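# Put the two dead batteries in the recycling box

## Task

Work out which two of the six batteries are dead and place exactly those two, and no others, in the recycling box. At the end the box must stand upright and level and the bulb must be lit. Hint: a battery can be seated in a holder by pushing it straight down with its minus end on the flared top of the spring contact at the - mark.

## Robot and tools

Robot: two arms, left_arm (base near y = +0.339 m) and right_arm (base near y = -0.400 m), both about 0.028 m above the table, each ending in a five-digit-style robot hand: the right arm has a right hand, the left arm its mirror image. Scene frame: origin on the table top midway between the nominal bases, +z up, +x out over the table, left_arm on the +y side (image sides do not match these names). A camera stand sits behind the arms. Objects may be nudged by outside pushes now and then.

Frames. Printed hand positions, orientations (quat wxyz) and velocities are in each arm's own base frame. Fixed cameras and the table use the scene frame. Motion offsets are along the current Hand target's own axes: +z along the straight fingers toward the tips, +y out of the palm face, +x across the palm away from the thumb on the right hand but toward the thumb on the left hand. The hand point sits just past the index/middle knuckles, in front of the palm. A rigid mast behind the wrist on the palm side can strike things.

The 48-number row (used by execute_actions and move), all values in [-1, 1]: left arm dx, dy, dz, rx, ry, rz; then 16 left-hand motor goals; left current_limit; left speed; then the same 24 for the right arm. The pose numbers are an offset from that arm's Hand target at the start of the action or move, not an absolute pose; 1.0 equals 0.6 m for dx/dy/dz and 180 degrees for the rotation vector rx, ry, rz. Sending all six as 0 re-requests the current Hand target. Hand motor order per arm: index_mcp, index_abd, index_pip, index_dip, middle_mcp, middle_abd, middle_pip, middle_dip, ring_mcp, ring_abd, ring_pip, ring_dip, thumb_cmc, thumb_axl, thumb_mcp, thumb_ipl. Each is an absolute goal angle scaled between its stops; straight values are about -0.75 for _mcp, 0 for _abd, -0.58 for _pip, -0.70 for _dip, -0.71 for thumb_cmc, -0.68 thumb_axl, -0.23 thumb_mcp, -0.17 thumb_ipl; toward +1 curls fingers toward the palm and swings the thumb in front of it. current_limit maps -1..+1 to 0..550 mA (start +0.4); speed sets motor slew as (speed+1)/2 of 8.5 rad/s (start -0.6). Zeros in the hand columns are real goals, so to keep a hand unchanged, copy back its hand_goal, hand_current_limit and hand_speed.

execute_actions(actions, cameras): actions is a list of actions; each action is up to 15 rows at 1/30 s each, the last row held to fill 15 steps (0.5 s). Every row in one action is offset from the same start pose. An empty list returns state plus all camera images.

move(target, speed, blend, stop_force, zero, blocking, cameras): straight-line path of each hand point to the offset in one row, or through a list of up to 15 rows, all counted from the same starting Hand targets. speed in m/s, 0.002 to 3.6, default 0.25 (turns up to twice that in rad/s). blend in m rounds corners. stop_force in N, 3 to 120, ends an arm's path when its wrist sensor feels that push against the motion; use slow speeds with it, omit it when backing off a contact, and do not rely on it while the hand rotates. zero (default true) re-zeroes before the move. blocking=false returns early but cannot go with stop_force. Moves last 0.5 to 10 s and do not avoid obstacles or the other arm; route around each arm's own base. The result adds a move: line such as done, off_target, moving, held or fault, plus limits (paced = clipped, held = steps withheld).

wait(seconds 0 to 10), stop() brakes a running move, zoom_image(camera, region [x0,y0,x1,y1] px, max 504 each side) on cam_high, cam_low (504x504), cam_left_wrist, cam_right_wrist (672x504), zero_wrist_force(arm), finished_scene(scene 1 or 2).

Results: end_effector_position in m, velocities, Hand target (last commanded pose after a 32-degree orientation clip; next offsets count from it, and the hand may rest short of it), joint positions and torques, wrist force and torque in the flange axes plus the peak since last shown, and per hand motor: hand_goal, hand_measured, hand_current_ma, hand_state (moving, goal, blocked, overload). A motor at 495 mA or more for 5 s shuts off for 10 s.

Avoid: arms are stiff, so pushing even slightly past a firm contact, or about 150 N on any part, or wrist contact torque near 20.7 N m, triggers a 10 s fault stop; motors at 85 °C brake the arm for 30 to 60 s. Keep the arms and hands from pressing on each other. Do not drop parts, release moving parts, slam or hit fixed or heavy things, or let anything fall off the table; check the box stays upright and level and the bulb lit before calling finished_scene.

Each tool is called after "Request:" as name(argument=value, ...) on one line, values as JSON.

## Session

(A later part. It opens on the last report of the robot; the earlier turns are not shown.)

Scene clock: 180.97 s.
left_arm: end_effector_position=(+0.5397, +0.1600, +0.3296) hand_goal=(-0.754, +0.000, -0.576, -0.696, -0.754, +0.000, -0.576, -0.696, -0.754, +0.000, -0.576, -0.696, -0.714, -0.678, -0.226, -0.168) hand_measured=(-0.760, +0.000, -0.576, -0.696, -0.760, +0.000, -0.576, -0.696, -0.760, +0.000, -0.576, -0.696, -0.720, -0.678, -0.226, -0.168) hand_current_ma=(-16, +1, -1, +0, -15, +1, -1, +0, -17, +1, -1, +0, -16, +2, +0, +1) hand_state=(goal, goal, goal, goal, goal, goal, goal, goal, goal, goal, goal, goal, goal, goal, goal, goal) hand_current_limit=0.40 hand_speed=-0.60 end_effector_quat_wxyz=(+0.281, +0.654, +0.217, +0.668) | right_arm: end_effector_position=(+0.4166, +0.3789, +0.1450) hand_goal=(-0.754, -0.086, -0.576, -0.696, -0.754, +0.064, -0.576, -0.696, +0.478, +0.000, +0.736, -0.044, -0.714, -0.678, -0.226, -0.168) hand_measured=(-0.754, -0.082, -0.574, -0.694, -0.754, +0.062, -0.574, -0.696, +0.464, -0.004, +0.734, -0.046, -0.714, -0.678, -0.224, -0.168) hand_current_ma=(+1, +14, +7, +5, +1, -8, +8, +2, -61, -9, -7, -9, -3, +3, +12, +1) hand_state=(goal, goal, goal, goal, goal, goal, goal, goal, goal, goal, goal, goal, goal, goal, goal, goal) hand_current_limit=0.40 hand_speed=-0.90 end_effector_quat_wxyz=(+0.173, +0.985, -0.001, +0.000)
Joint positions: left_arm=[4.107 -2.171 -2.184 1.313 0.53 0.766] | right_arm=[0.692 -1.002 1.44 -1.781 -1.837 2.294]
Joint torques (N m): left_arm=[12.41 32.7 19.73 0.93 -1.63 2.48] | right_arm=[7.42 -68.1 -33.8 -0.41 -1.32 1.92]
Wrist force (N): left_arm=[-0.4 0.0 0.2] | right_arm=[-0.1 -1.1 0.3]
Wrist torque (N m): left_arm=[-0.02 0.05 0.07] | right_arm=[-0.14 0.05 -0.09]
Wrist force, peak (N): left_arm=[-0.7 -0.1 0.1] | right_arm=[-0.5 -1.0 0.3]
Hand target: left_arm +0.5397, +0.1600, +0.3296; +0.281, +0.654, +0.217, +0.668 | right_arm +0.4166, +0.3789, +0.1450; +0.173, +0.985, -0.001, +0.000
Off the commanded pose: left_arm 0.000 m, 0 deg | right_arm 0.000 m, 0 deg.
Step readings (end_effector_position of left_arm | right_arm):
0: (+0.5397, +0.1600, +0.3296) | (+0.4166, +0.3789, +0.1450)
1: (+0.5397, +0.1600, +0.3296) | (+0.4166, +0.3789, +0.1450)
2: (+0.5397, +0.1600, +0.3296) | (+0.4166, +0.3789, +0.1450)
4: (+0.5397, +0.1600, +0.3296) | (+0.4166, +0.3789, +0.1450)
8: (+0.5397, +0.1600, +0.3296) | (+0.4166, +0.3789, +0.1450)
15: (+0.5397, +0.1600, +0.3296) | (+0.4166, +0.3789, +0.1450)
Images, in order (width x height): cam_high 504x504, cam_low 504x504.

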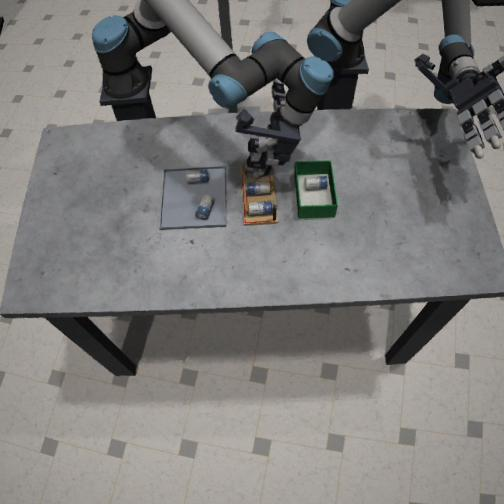

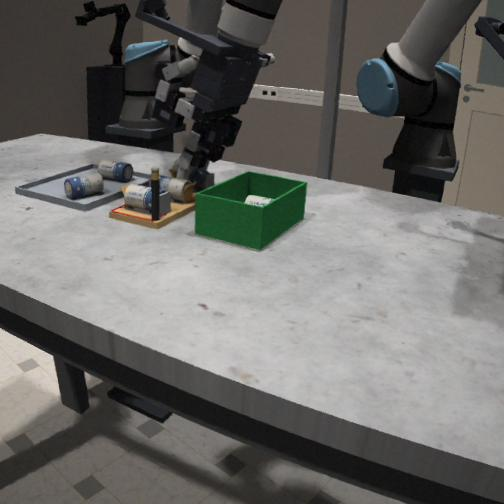

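Request:
move(target=[[0,0,0,0,0,0,-0.754,0,-0.576,-0.696,-0.754,0,-0.576,-0.696,-0.754,0,-0.576,-0.696,-0.714,-0.678,-0.226,-0.168,0.4,-0.6,0,0,-0.0833,0,0,0,-0.754,-0.085,-0.576,-0.696,-0.754,0.065,-0.576,-0.696,0.479,0,0.737,-0.043,-0.714,-0.678,-0.226,-0.168,0.4,-0.9],[0,0,0,0,0,0,-0.754,0,-0.576,-0.696,-0.754,0,-0.576,-0.696,-0.754,0,-0.576,-0.696,-0.714,-0.678,-0.226,-0.168,0.4,-0.6,-0.0342,0.1011,-0.0076,0.1111,0,0,-0.754,-0.085,-0.576,-0.696,-0.754,0,-0.576,-0.696,0.479,0,0.737,-0.043,-0.714,-0.678,-0.226,-0.168,0.8,-0.8]], speed=[0.12,0.2], blend=[0.01,0], cameras=["cam_high","cam_low","cam_right_wrist"])

Request:
zoom_image(camera="cam_low", region=[100, 90, 260, 250])

Request:
zoom_image(camera="cam_high", region=[220, 130, 290, 200])

Request:
zoom_image(camera="cam_right_wrist", region=[200, 0, 460, 220])

Scene clock: 185.00 s.
left_arm: end_effector_position=(+0.5397, +0.1600, +0.3296) hand_goal=(-0.754, +0.000, -0.576, -0.696, -0.754, +0.000, -0.576, -0.696, -0.754, +0.000, -0.576, -0.696, -0.714, -0.678, -0.226, -0.168) hand_measured=(-0.760, +0.000, -0.576, -0.696, -0.760, +0.000, -0.576, -0.696, -0.760, +0.000, -0.576, -0.696, -0.720, -0.678, -0.226, -0.168) hand_current_ma=(-16, +1, -1, +0, -15, +1, -1, +0, -17, +1, -1, +0, -16, +2, +0, +1) hand_state=(goal, goal, goal, goal, goal, goal, goal, goal, goal, goal, goal, goal, goal, goal, goal, goal) hand_current_limit=0.40 hand_speed=-0.60 end_effector_quat_wxyz=(+0.281, +0.654, +0.217, +0.668) | right_arm: end_effector_position=(+0.3960, +0.3235, +0.1700) hand_goal=(-0.754, -0.086, -0.576, -0.696, -0.754, +0.000, -0.576, -0.696, +0.478, +0.000, +0.736, -0.044, -0.714, -0.678, -0.226, -0.168) hand_measured=(-0.754, -0.082, -0.574, -0.694, -0.754, +0.002, -0.574, -0.696, +0.464, -0.002, +0.734, -0.046, -0.716, -0.678, -0.224, -0.168) hand_current_ma=(+2, +11, +6, +5, +2, +8, +8, +2, -58, -9, -7, -9, -3, +3, +12, +1) hand_state=(goal, goal, goal, goal, goal, goal, goal, goal, goal, goal, goal, goal, goal, goal, goal, goal) hand_current_limit=0.80 hand_speed=-0.80 end_effector_quat_wxyz=(+0.000, +1.000, -0.001, +0.000)
Joint positions: left_arm=[4.107 -2.171 -2.184 1.313 0.53 0.766] | right_arm=[0.543 -1.292 1.744 -2.023 -1.57 2.115]
Joint torques (N m): left_arm=[11.95 32.52 20.78 0.97 -1.72 2.52] | right_arm=[-12.94 -54.09 -22.15 -6.78 1.4 -2.54]
Wrist force (N): left_arm=[-0.1 0.0 0.1] | right_arm=[-0.7 -0.7 0.5]
Wrist torque (N m): left_arm=[-0.02 0.02 0.09] | right_arm=[-0.06 0.17 -0.04]
Wrist force, peak (N): left_arm=[-0.7 0.2 0.0] | right_arm=[-0.5 -1.7 -0.3]
Hand target: left_arm +0.5397, +0.1600, +0.3296; +0.281, +0.654, +0.217, +0.668 | right_arm +0.3960, +0.3235, +0.1700; +0.000, +1.000, -0.001, +0.000
Off the commanded pose: left_arm 0.000 m, 0 deg | right_arm 0.000 m, 0 deg.
move: done
Images, in order (width x height): cam_high 504x504, cam_low 504x504, cam_right_wrist 672x504.

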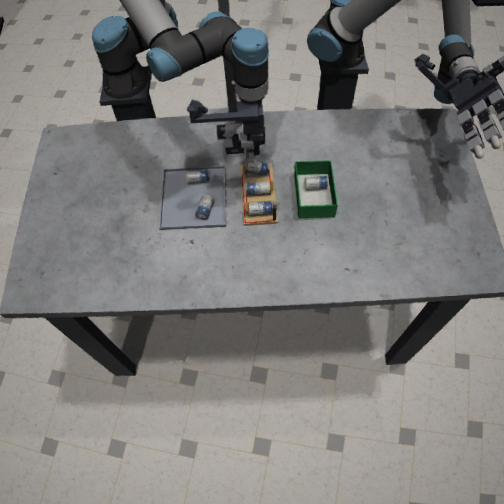

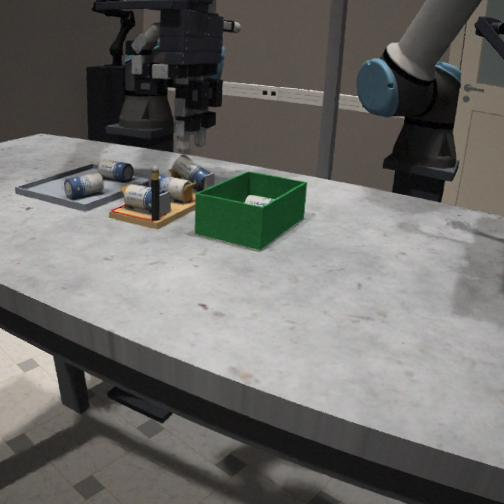

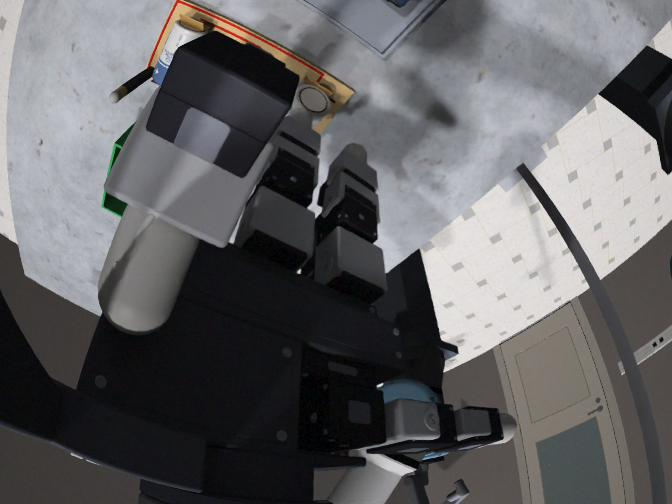

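Scaled by 3.150 from the camera's 504x504 image, which has a finer 720x720 frame.

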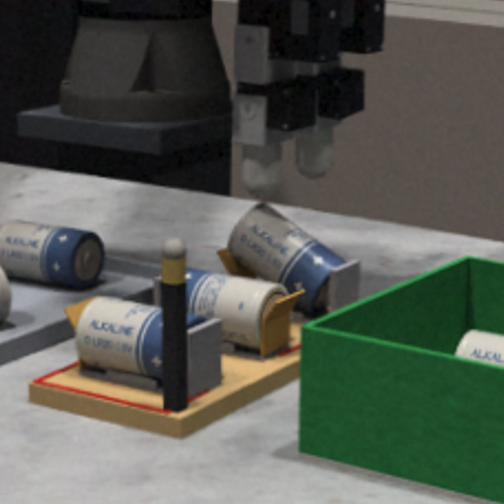

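Scaled by 7.200 from the camera's 504x504 image, which has a finer 720x720 frame.

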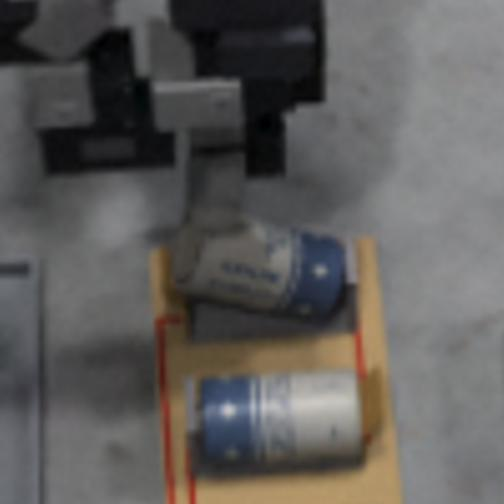

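Scaled by 1.938 from the camera's 672x504 image, which has a finer 960x720 frame.

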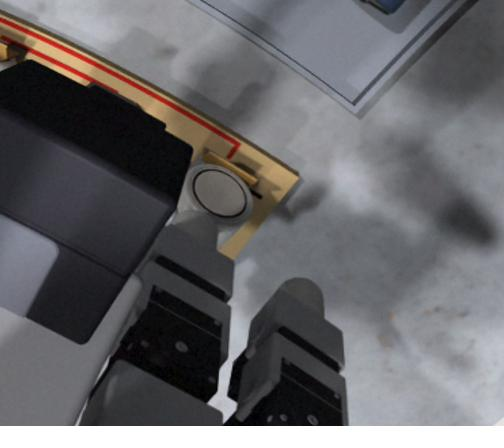

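Request:
move(target=[0,0,0,0,0,0,-0.754,0,-0.576,-0.696,-0.754,0,-0.576,-0.696,-0.754,0,-0.576,-0.696,-0.714,-0.678,-0.226,-0.168,0.4,-0.6,0,0,0.0497,0,0,0,-0.754,-0.085,-0.576,-0.696,-0.754,0,-0.576,-0.696,0.479,0,0.737,-0.043,-0.714,-0.678,-0.226,-0.168,0.8,-0.8], speed=0.03, stop_force=35, cameras=["cam_high","cam_low","cam_right_wrist"])

Request:
zoom_image(camera="cam_low", region=[100, 90, 260, 250])

Request:
zoom_image(camera="cam_high", region=[220, 130, 290, 200])

Request:
zoom_image(camera="cam_right_wrist", region=[200, 0, 460, 220])

Scene clock: 188.17 s.
left_arm: end_effector_position=(+0.5397, +0.1600, +0.3296) hand_goal=(-0.754, +0.000, -0.576, -0.696, -0.754, +0.000, -0.576, -0.696, -0.754, +0.000, -0.576, -0.696, -0.714, -0.678, -0.226, -0.168) hand_measured=(-0.760, +0.000, -0.576, -0.696, -0.760, +0.000, -0.576, -0.696, -0.760, +0.000, -0.576, -0.696, -0.720, -0.678, -0.226, -0.168) hand_current_ma=(-16, +1, -1, +0, -15, +1, -1, +0, -17, +1, -1, +0, -16, +2, +0, +1) hand_state=(goal, goal, goal, goal, goal, goal, goal, goal, goal, goal, goal, goal, goal, goal, goal, goal) hand_current_limit=0.40 hand_speed=-0.60 end_effector_quat_wxyz=(+0.281, +0.654, +0.217, +0.668) | right_arm: end_effector_position=(+0.3961, +0.3235, +0.1556) hand_goal=(-0.754, -0.086, -0.576, -0.696, -0.754, +0.000, -0.576, -0.696, +0.478, +0.000, +0.736, -0.044, -0.714, -0.678, -0.226, -0.168) hand_measured=(-0.754, -0.082, -0.574, -0.694, -0.750, +0.002, -0.556, -0.674, +0.464, -0.002, +0.734, -0.046, -0.716, -0.678, -0.224, -0.168) hand_current_ma=(+2, +11, +6, +5, +20, +7, +85, +92, -58, -9, -7, -9, -3, +3, +13, +1) hand_state=(goal, goal, goal, goal, goal, goal, blocked, blocked, goal, goal, goal, goal, goal, goal, goal, goal) hand_current_limit=0.80 hand_speed=-0.80 end_effector_quat_wxyz=(+0.000, +1.000, -0.001, +0.000)
Joint positions: left_arm=[4.107 -2.171 -2.184 1.313 0.53 0.766] | right_arm=[0.543 -1.276 1.764 -2.06 -1.57 2.115]
Joint torques (N m): left_arm=[12.6 32.23 19.13 1.06 -1.49 2.51] | right_arm=[-11.53 -35.1 -19.71 2.03 0.7 -2.03]
Wrist force (N): left_arm=[-0.5 0.1 0.1] | right_arm=[0.3 -3.0 -30.9]
Wrist torque (N m): left_arm=[-0.01 0.07 0.05] | right_arm=[2.29 0.93 -0.04]
Wrist force, peak (N): left_arm=[-0.5 0.4 0.0] | right_arm=[-1.3 -2.4 -41.9]
Hand target: left_arm +0.5397, +0.1600, +0.3296; +0.281, +0.654, +0.217, +0.668 | right_arm +0.3961, +0.3235, +0.1556; +0.000, +1.000, -0.001, +0.000 (not the last commanded pose)
Off the commanded pose: left_arm 0.000 m, 0 deg | right_arm 0.015 m, 0 deg.
move: contact (right_arm)
Images, in order (width x height): cam_high 504x504, cam_low 504x504, cam_right_wrist 672x504.

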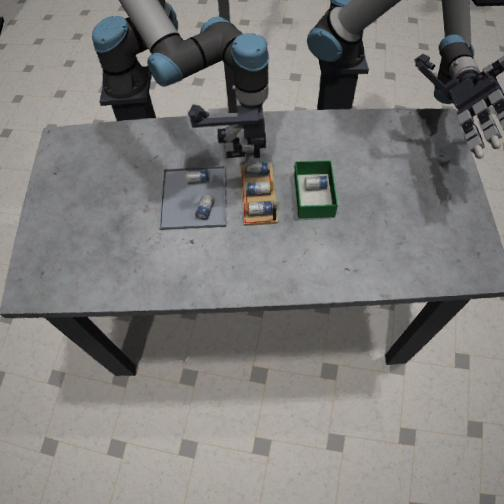

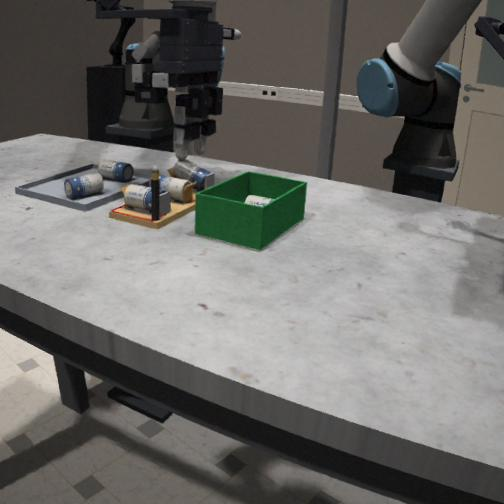

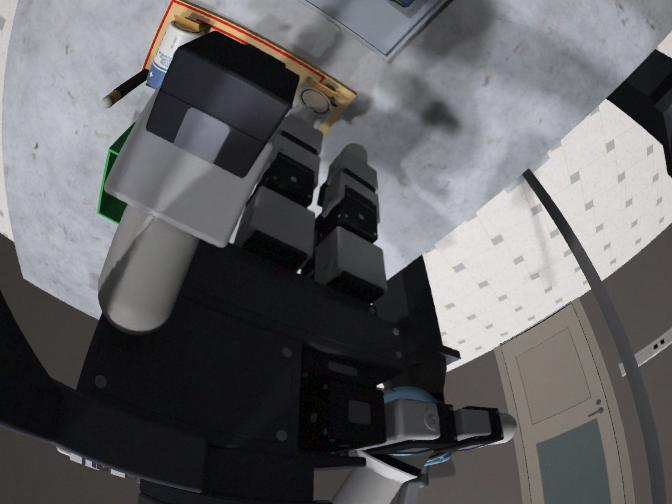

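Scaled by 3.150 from the camera's 504x504 image, which has a finer 720x720 frame.

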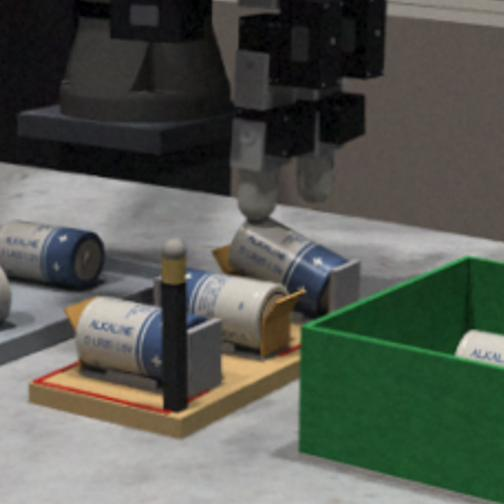

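Scaled by 7.200 from the camera's 504x504 image, which has a finer 720x720 frame.

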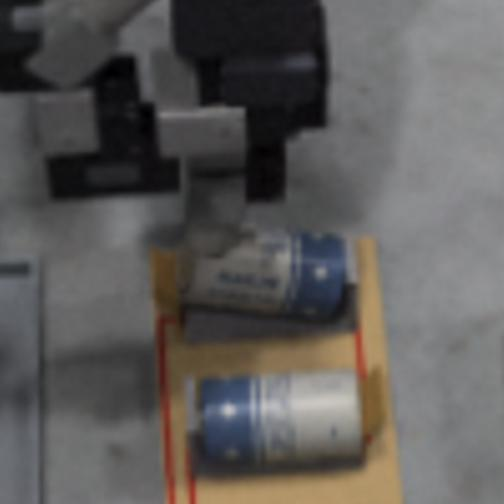

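Scaled by 1.938 from the camera's 672x504 image, which has a finer 960x720 frame.

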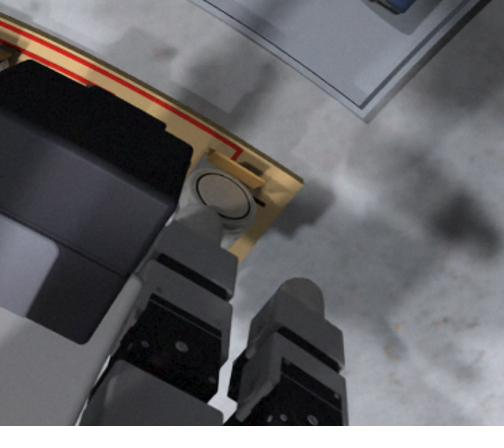

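Request:
move(target=[0,0,0,0,0,0,-0.754,0,-0.576,-0.696,-0.754,0,-0.576,-0.696,-0.754,0,-0.576,-0.696,-0.714,-0.678,-0.226,-0.168,0.4,-0.6,0,0,-0.03,0,0,0,-0.754,-0.085,-0.576,-0.696,-0.754,0,-0.576,-0.696,0.479,0,0.737,-0.043,-0.714,-0.678,-0.226,-0.168,0.8,-0.8], speed=0.1, cameras=["cam_high","cam_low","cam_right_wrist"])

Request:
zoom_image(camera="cam_low", region=[150, 140, 230, 220])

Request:
zoom_image(camera="cam_high", region=[235, 150, 285, 200])

Scene clock: 190.23 s.
left_arm: end_effector_position=(+0.5397, +0.1600, +0.3296) hand_goal=(-0.754, +0.000, -0.576, -0.696, -0.754, +0.000, -0.576, -0.696, -0.754, +0.000, -0.576, -0.696, -0.714, -0.678, -0.226, -0.168) hand_measured=(-0.760, +0.000, -0.576, -0.696, -0.760, +0.000, -0.576, -0.696, -0.760, +0.000, -0.576, -0.696, -0.720, -0.678, -0.226, -0.168) hand_current_ma=(-16, +1, -1, +0, -15, +1, -1, +0, -17, +1, -1, +0, -16, +2, +0, +1) hand_state=(goal, goal, goal, goal, goal, goal, goal, goal, goal, goal, goal, goal, goal, goal, goal, goal) hand_current_limit=0.40 hand_speed=-0.60 end_effector_quat_wxyz=(+0.281, +0.654, +0.217, +0.668) | right_arm: end_effector_position=(+0.3961, +0.3235, +0.1736) hand_goal=(-0.754, -0.086, -0.576, -0.696, -0.754, +0.000, -0.576, -0.696, +0.478, +0.000, +0.736, -0.044, -0.714, -0.678, -0.226, -0.168) hand_measured=(-0.754, -0.082, -0.574, -0.694, -0.750, +0.002, -0.572, -0.694, +0.464, -0.002, +0.734, -0.046, -0.716, -0.678, -0.224, -0.168) hand_current_ma=(+2, +11, +6, +5, +16, +8, +13, +10, -58, -9, -7, -9, -3, +3, +13, +1) hand_state=(goal, goal, goal, goal, goal, goal, goal, goal, goal, goal, goal, goal, goal, goal, goal, goal) hand_current_limit=0.80 hand_speed=-0.80 end_effector_quat_wxyz=(+0.000, +1.000, -0.001, +0.000)
Joint positions: left_arm=[4.107 -2.171 -2.184 1.313 0.53 0.766] | right_arm=[0.543 -1.295 1.739 -2.015 -1.57 2.115]
Joint torques (N m): left_arm=[13.16 32.29 19.3 1.11 -1.66 2.48] | right_arm=[-12.83 -54.09 -35.07 -0.78 -0.92 -2.6]
Wrist force (N): left_arm=[-0.1 0.4 0.1] | right_arm=[-0.6 -0.7 0.3]
Wrist torque (N m): left_arm=[0.03 0.02 0.08] | right_arm=[-0.04 0.16 -0.04]
Wrist force, peak (N): left_arm=[-0.6 0.3 0.3] | right_arm=[0.1 -3.1 -31.1]
Hand target: left_arm +0.5397, +0.1600, +0.3296; +0.281, +0.654, +0.217, +0.668 | right_arm +0.3961, +0.3235, +0.1736; +0.000, +1.000, -0.001, +0.000
Off the commanded pose: left_arm 0.000 m, 0 deg | right_arm 0.000 m, 0 deg.
move: done
Images, in order (width x height): cam_high 504x504, cam_low 504x504, cam_right_wrist 672x504.

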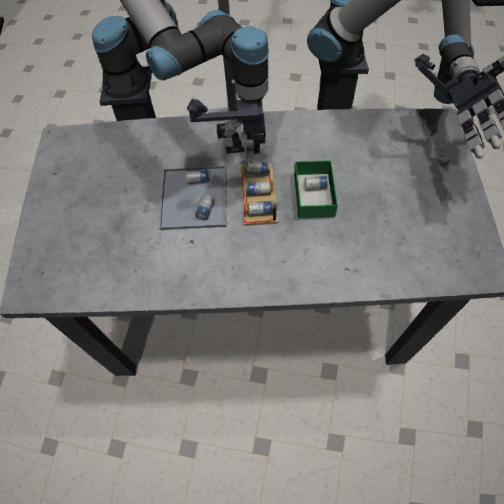

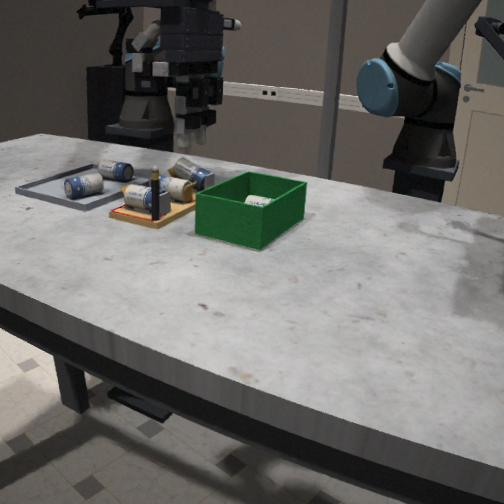

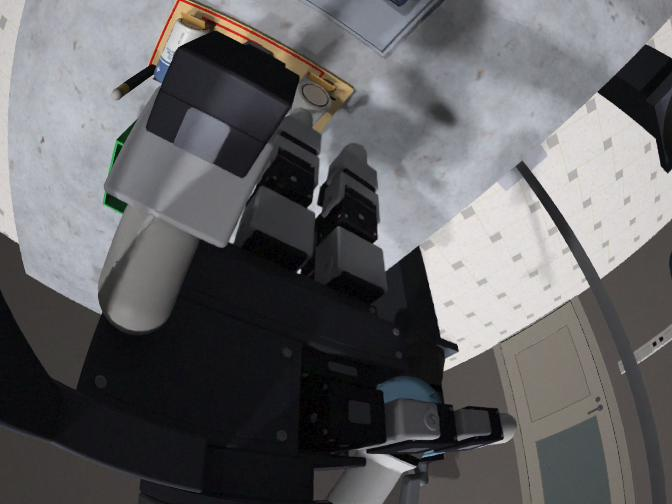

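Scaled by 6.300 from the camera's 504x504 image, which has a finer 720x720 frame.

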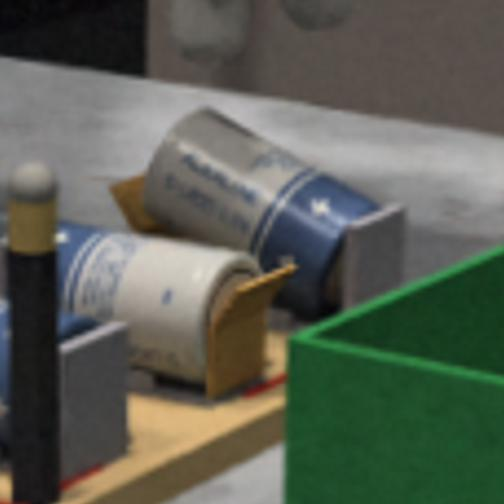

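Scaled by 10.080 from the camera's 504x504 image, which has a finer 720x720 frame.

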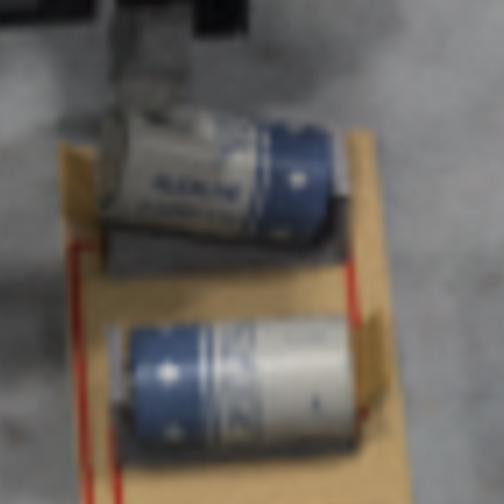

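Request:
move(target=[0,0,0,0,0,0,-0.754,0,-0.576,-0.696,-0.754,0,-0.576,-0.696,-0.754,0,-0.576,-0.696,-0.714,-0.678,-0.226,-0.168,0.4,-0.6,0.0005,0.005,0.055,0,0,0,-0.754,-0.085,-0.576,-0.696,-0.754,0,-0.576,-0.696,0.479,0,0.737,-0.043,-0.714,-0.678,-0.226,-0.168,0.8,-0.8], speed=0.03, stop_force=55, cameras=["cam_high","cam_low","cam_right_wrist"])

Request:
zoom_image(camera="cam_low", region=[150, 140, 230, 220])

Scene clock: 194.60 s.
left_arm: end_effector_position=(+0.5397, +0.1600, +0.3296) hand_goal=(-0.754, +0.000, -0.576, -0.696, -0.754, +0.000, -0.576, -0.696, -0.754, +0.000, -0.576, -0.696, -0.714, -0.678, -0.226, -0.168) hand_measured=(-0.760, +0.000, -0.576, -0.696, -0.760, +0.000, -0.576, -0.696, -0.760, +0.000, -0.576, -0.696, -0.720, -0.678, -0.226, -0.168) hand_current_ma=(-16, +1, -1, +0, -15, +1, -1, +0, -17, +1, -1, +0, -16, +2, +0, +1) hand_state=(goal, goal, goal, goal, goal, goal, goal, goal, goal, goal, goal, goal, goal, goal, goal, goal) hand_current_limit=0.40 hand_speed=-0.60 end_effector_quat_wxyz=(+0.281, +0.654, +0.217, +0.668) | right_arm: end_effector_position=(+0.3964, +0.3205, +0.1406) hand_goal=(-0.754, -0.086, -0.576, -0.696, -0.754, +0.000, -0.576, -0.696, +0.478, +0.000, +0.736, -0.044, -0.714, -0.678, -0.226, -0.168) hand_measured=(-0.752, -0.084, -0.574, -0.694, -0.758, +0.042, -0.580, -0.696, +0.464, -0.002, +0.734, -0.046, -0.714, -0.678, -0.224, -0.168) hand_current_ma=(+4, +9, +6, +5, -17, +157, -12, +2, -58, -9, -7, -9, -3, +3, +13, +1) hand_state=(goal, goal, goal, goal, goal, blocked, goal, goal, goal, goal, goal, goal, goal, goal, goal, goal) hand_current_limit=0.80 hand_speed=-0.80 end_effector_quat_wxyz=(+0.000, +1.000, -0.001, +0.000)
Joint positions: left_arm=[4.107 -2.171 -2.184 1.313 0.53 0.766] | right_arm=[0.538 -1.263 1.79 -2.098 -1.57 2.11]
Joint torques (N m): left_arm=[12.38 33.38 20.51 1.09 -1.62 2.58] | right_arm=[-11.87 -39.07 -19.08 -5.42 1.57 -2.4]
Wrist force (N): left_arm=[-0.6 0.2 0.2] | right_arm=[1.6 -1.0 -2.2]
Wrist torque (N m): left_arm=[-0.01 0.08 0.05] | right_arm=[0.19 0.50 0.12]
Wrist force, peak (N): left_arm=[-0.3 0.3 0.6] | right_arm=[1.2 -2.4 -29.3]
Hand target: left_arm +0.5397, +0.1600, +0.3296; +0.281, +0.654, +0.217, +0.668 | right_arm +0.3964, +0.3205, +0.1406; +0.000, +1.000, -0.001, +0.000
Off the commanded pose: left_arm 0.000 m, 0 deg | right_arm 0.000 m, 0 deg.
move: done
Images, in order (width x height): cam_high 504x504, cam_low 504x504, cam_right_wrist 672x504.

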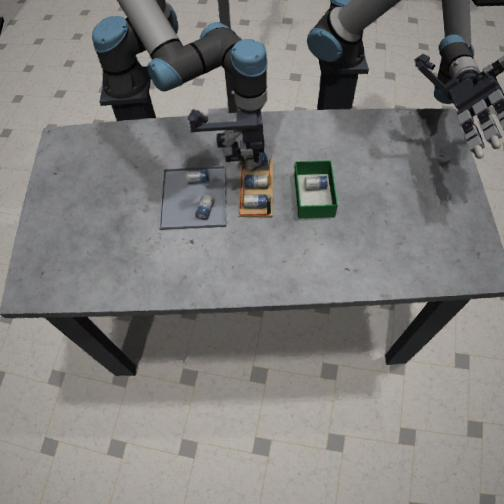

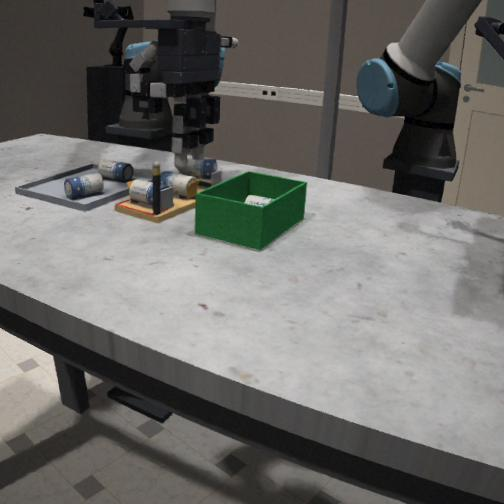

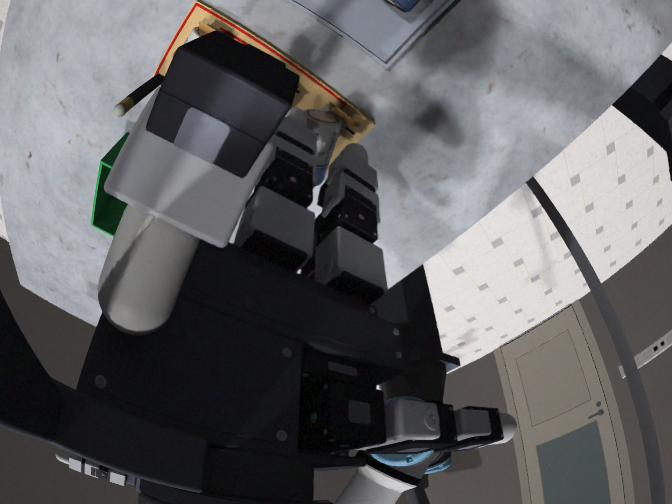

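Scaled by 6.300 from the camera's 504x504 image, which has a finer 720x720 frame.

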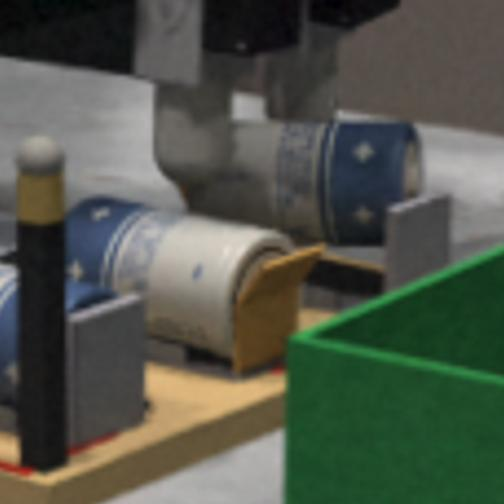

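Request:
zoom_image(camera="cam_high", region=[225, 140, 285, 200])

Request:
zoom_image(camera="cam_right_wrist", region=[200, 0, 460, 220])

Request:
zoom_image(camera="cam_low", region=[100, 110, 240, 230])

Scaled by 8.400 from the camera's 504x504 image, which has a finer 720x720 frame.

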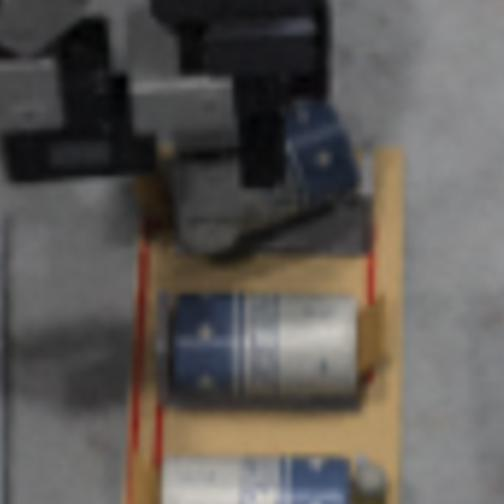

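Scaled by 1.938 from the camera's 672x504 image, which has a finer 960x720 frame.

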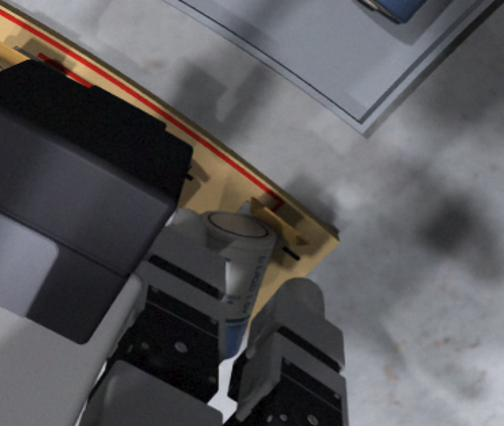

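Scaled by 3.600 from the camera's 504x504 image, which has a finer 720x720 frame.

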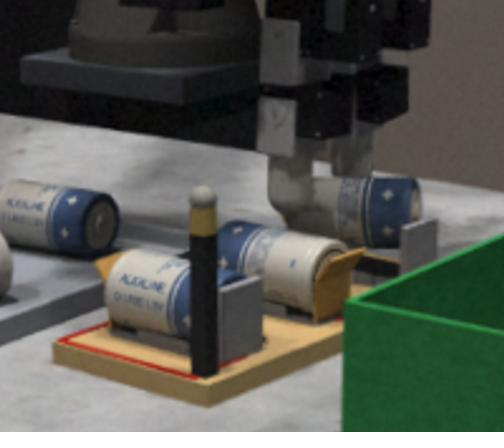

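Request:
move(target=[[0,0,0,0,0,0,-0.754,0,-0.576,-0.696,-0.754,0,-0.576,-0.696,-0.754,0,-0.576,-0.696,-0.714,-0.678,-0.226,-0.168,0.4,-0.6,0,0,-0.06,0,0,0,-0.754,-0.085,-0.576,-0.696,-0.754,0.045,-0.576,-0.696,0.479,0,0.737,-0.043,-0.714,-0.678,-0.226,-0.168,0.5,-0.8],[0,0,0,0,0,0,-0.754,0,-0.576,-0.696,-0.754,0,-0.576,-0.696,-0.754,0,-0.576,-0.696,-0.714,-0.678,-0.226,-0.168,0.4,-0.6,0.046,-0.0312,-0.06,0,0,-0.111,-0.754,-0.085,-0.576,-0.696,-0.754,0.06,-0.576,-0.696,0.479,0,0.737,-0.043,-0.714,-0.678,-0.226,-0.168,0.5,-0.8]], speed=[0.06,0.15], cameras=["cam_high","cam_low","cam_right_wrist"])

Request:
zoom_image(camera="cam_high", region=[225, 130, 285, 190])

Request:
zoom_image(camera="cam_right_wrist", region=[200, 0, 460, 220])

Request:
zoom_image(camera="cam_low", region=[100, 110, 240, 230])

Scene clock: 204.10 s.
left_arm: end_effector_position=(+0.5397, +0.1600, +0.3296) hand_goal=(-0.754, +0.000, -0.576, -0.696, -0.754, +0.000, -0.576, -0.696, -0.754, +0.000, -0.576, -0.696, -0.714, -0.678, -0.226, -0.168) hand_measured=(-0.760, +0.000, -0.576, -0.696, -0.760, +0.000, -0.576, -0.696, -0.760, +0.000, -0.576, -0.696, -0.720, -0.678, -0.226, -0.168) hand_current_ma=(-16, +1, -1, +0, -15, +1, -1, +0, -17, +1, -1, +0, -16, +2, +0, +1) hand_state=(goal, goal, goal, goal, goal, goal, goal, goal, goal, goal, goal, goal, goal, goal, goal, goal) hand_current_limit=0.40 hand_speed=-0.60 end_effector_quat_wxyz=(+0.281, +0.654, +0.217, +0.668) | right_arm: end_effector_position=(+0.4240, +0.3392, +0.1767) hand_goal=(-0.754, -0.086, -0.576, -0.696, -0.754, +0.060, -0.576, -0.696, +0.478, +0.000, +0.736, -0.044, -0.714, -0.678, -0.226, -0.168) hand_measured=(-0.752, -0.084, -0.574, -0.694, -0.756, +0.058, -0.578, -0.696, +0.464, -0.002, +0.734, -0.046, -0.714, -0.678, -0.224, -0.168) hand_current_ma=(+4, +9, +6, +5, -4, -9, -9, +0, -58, -9, -7, -9, -3, +3, +13, +1) hand_state=(goal, goal, goal, goal, goal, goal, goal, goal, goal, goal, goal, goal, goal, goal, goal, goal) hand_current_limit=0.50 hand_speed=-0.80 end_effector_quat_wxyz=(+0.000, +0.985, +0.173, +0.000)
Joint positions: left_arm=[4.107 -2.171 -2.184 1.313 0.53 0.766] | right_arm=[0.572 -1.274 1.701 -1.999 -1.57 1.795]
Joint torques (N m): left_arm=[11.81 32.47 19.43 1.38 -1.5 2.49] | right_arm=[12.61 -41.72 -35.26 -0.85 1.26 -2.48]
Wrist force (N): left_arm=[-0.3 0.1 0.3] | right_arm=[-0.8 -0.7 0.7]
Wrist torque (N m): left_arm=[-0.02 0.05 0.07] | right_arm=[-0.10 0.17 -0.06]
Wrist force, peak (N): left_arm=[-0.6 -0.2 0.5] | right_arm=[1.8 -1.1 -2.6]
Hand target: left_arm +0.5397, +0.1600, +0.3296; +0.281, +0.654, +0.217, +0.668 | right_arm +0.4240, +0.3392, +0.1767; +0.000, +0.985, +0.173, +0.000
Off the commanded pose: left_arm 0.000 m, 0 deg | right_arm 0.000 m, 0 deg.
move: done
Images, in order (width x height): cam_high 504x504, cam_low 504x504, cam_right_wrist 672x504.

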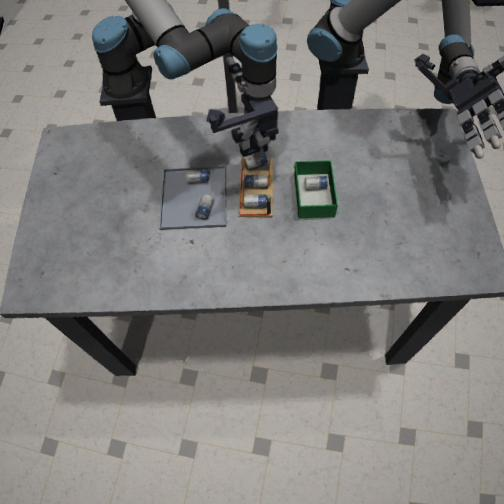

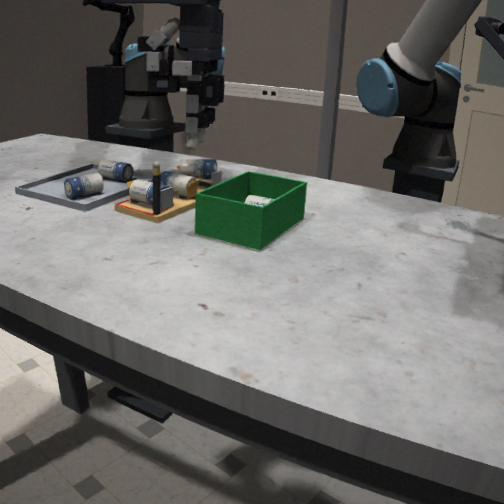

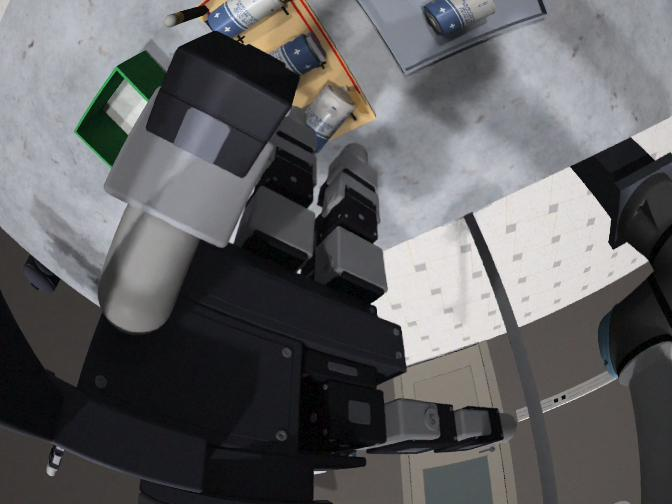

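Scaled by 8.400 from the camera's 504x504 image, which has a finer 720x720 frame.

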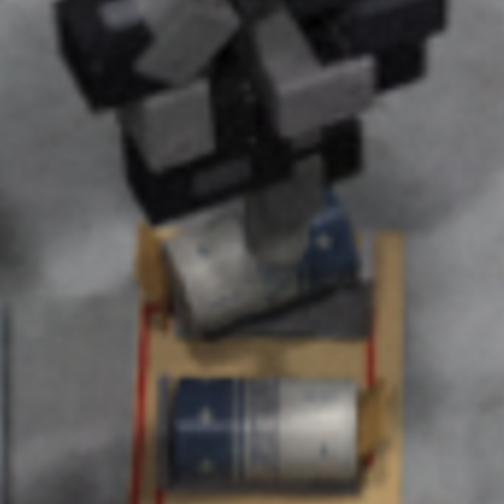

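Scaled by 1.938 from the camera's 672x504 image, which has a finer 960x720 frame.

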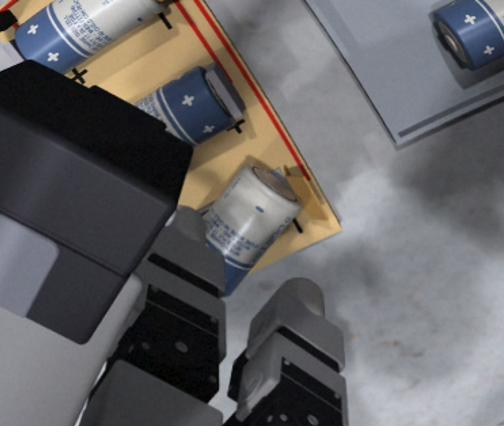

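Scaled by 3.600 from the camera's 504x504 image, which has a finer 720x720 frame.

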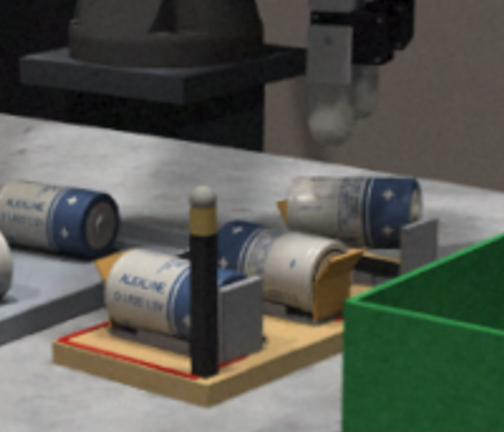

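Request:
move(target=[[0,0,0,0,0,0,-0.754,0,-0.576,-0.696,-0.754,0,-0.576,-0.696,-0.754,0,-0.576,-0.696,-0.714,-0.678,-0.226,-0.168,0.4,-0.6,-0.0133,-0.0013,0.03,0,0,0.0278,-0.754,-0.09,-0.576,-0.696,-0.754,0.06,-0.576,-0.696,0.479,0,0.737,-0.043,-0.714,-0.678,-0.226,-0.168,0.5,-0.8],[0,0,0,0,0,0,-0.754,0,-0.576,-0.696,-0.754,0,-0.576,-0.696,-0.754,0,-0.576,-0.696,-0.714,-0.678,-0.226,-0.168,0.4,-0.6,-0.0133,-0.0013,0.0812,0,0,0.0278,-0.754,-0.09,-0.576,-0.696,-0.754,0.06,-0.576,-0.696,0.479,0,0.737,-0.043,-0.714,-0.678,-0.226,-0.168,0.5,-0.8]], speed=0.06, blend=[0.005,0], stop_force=4, cameras=["cam_high","cam_low","cam_right_wrist"])

Request:
zoom_image(camera="cam_high", region=[225, 130, 285, 190])

Request:
zoom_image(camera="cam_right_wrist", region=[200, 0, 460, 220])

Request:
zoom_image(camera="cam_low", region=[100, 110, 240, 230])

Scene clock: 208.40 s.
left_arm: end_effector_position=(+0.5397, +0.1600, +0.3296) hand_goal=(-0.754, +0.000, -0.576, -0.696, -0.754, +0.000, -0.576, -0.696, -0.754, +0.000, -0.576, -0.696, -0.714, -0.678, -0.226, -0.168) hand_measured=(-0.760, +0.000, -0.576, -0.696, -0.760, +0.000, -0.576, -0.696, -0.760, +0.000, -0.576, -0.696, -0.720, -0.678, -0.226, -0.168) hand_current_ma=(-16, +1, -1, +0, -15, +1, -1, +0, -17, +1, -1, +0, -16, +2, +0, +1) hand_state=(goal, goal, goal, goal, goal, goal, goal, goal, goal, goal, goal, goal, goal, goal, goal, goal) hand_current_limit=0.40 hand_speed=-0.60 end_effector_quat_wxyz=(+0.281, +0.654, +0.217, +0.668) | right_arm: end_effector_position=(+0.4163, +0.3372, +0.1279) hand_goal=(-0.754, -0.090, -0.576, -0.696, -0.754, +0.060, -0.576, -0.696, +0.478, +0.000, +0.736, -0.044, -0.714, -0.678, -0.226, -0.168) hand_measured=(-0.752, -0.086, -0.574, -0.694, -0.756, +0.058, -0.578, -0.696, +0.464, -0.002, +0.734, -0.046, -0.714, -0.678, -0.224, -0.168) hand_current_ma=(+4, +14, +6, +5, -4, -9, -9, +0, -58, -9, -7, -9, -3, +3, +13, +1) hand_state=(goal, goal, goal, goal, goal, goal, goal, goal, goal, goal, goal, goal, goal, goal, goal, goal) hand_current_limit=0.50 hand_speed=-0.80 end_effector_quat_wxyz=(+0.000, +0.992, +0.130, +0.000)
Joint positions: left_arm=[4.107 -2.171 -2.184 1.313 0.53 0.766] | right_arm=[0.57 -1.222 1.77 -2.12 -1.57 1.88]
Joint torques (N m): left_arm=[12.91 32.25 19.72 1.49 -1.54 2.33] | right_arm=[-4.36 -42.82 -20.9 -6.78 -1.04 2.55]
Wrist force (N): left_arm=[-0.4 -0.1 0.1] | right_arm=[-0.6 -0.9 0.2]
Wrist torque (N m): left_arm=[-0.03 0.05 0.07] | right_arm=[-0.07 0.17 -0.21]
Wrist force, peak (N): left_arm=[-0.7 0.0 0.4] | right_arm=[-0.6 -0.9 0.7]
Hand target: left_arm +0.5397, +0.1600, +0.3296; +0.281, +0.654, +0.217, +0.668 | right_arm +0.4163, +0.3372, +0.1279; +0.000, +0.992, +0.130, +0.000
Off the commanded pose: left_arm 0.000 m, 0 deg | right_arm 0.000 m, 0 deg.
move: done
Images, in order (width x height): cam_high 504x504, cam_low 504x504, cam_right_wrist 672x504.

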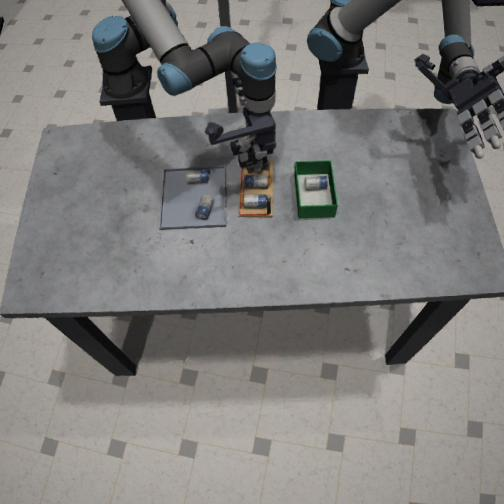

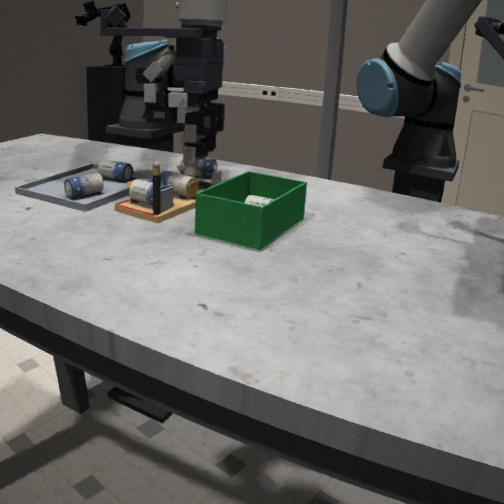

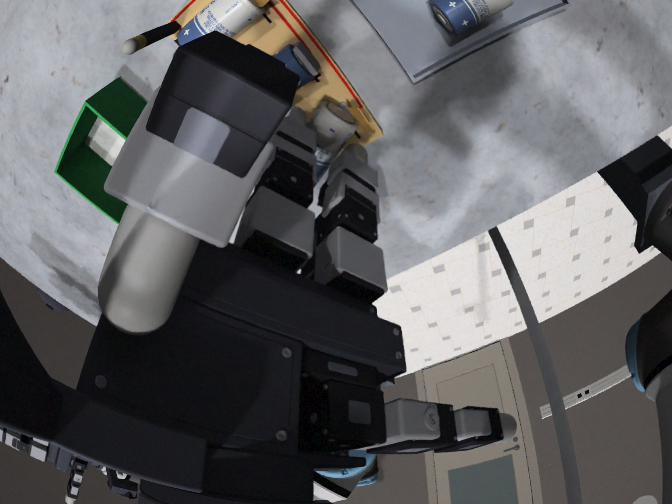

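Scaled by 8.400 from the camera's 504x504 image, which has a finer 720x720 frame.

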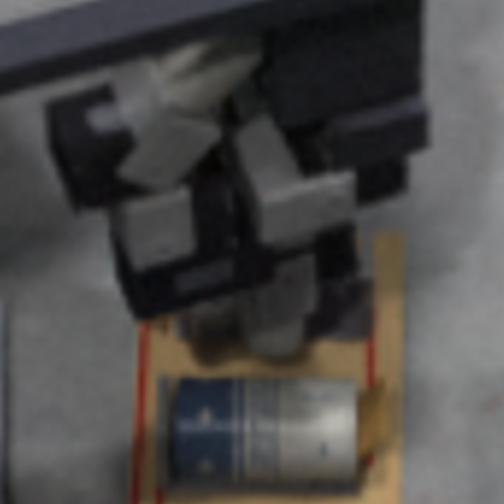

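Scaled by 1.938 from the camera's 672x504 image, which has a finer 960x720 frame.

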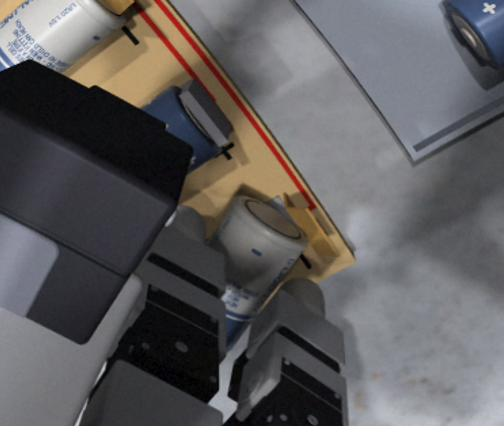

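Scaled by 3.600 from the camera's 504x504 image, which has a finer 720x720 frame.

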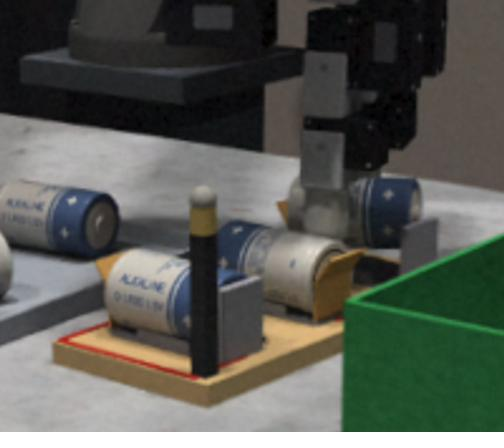

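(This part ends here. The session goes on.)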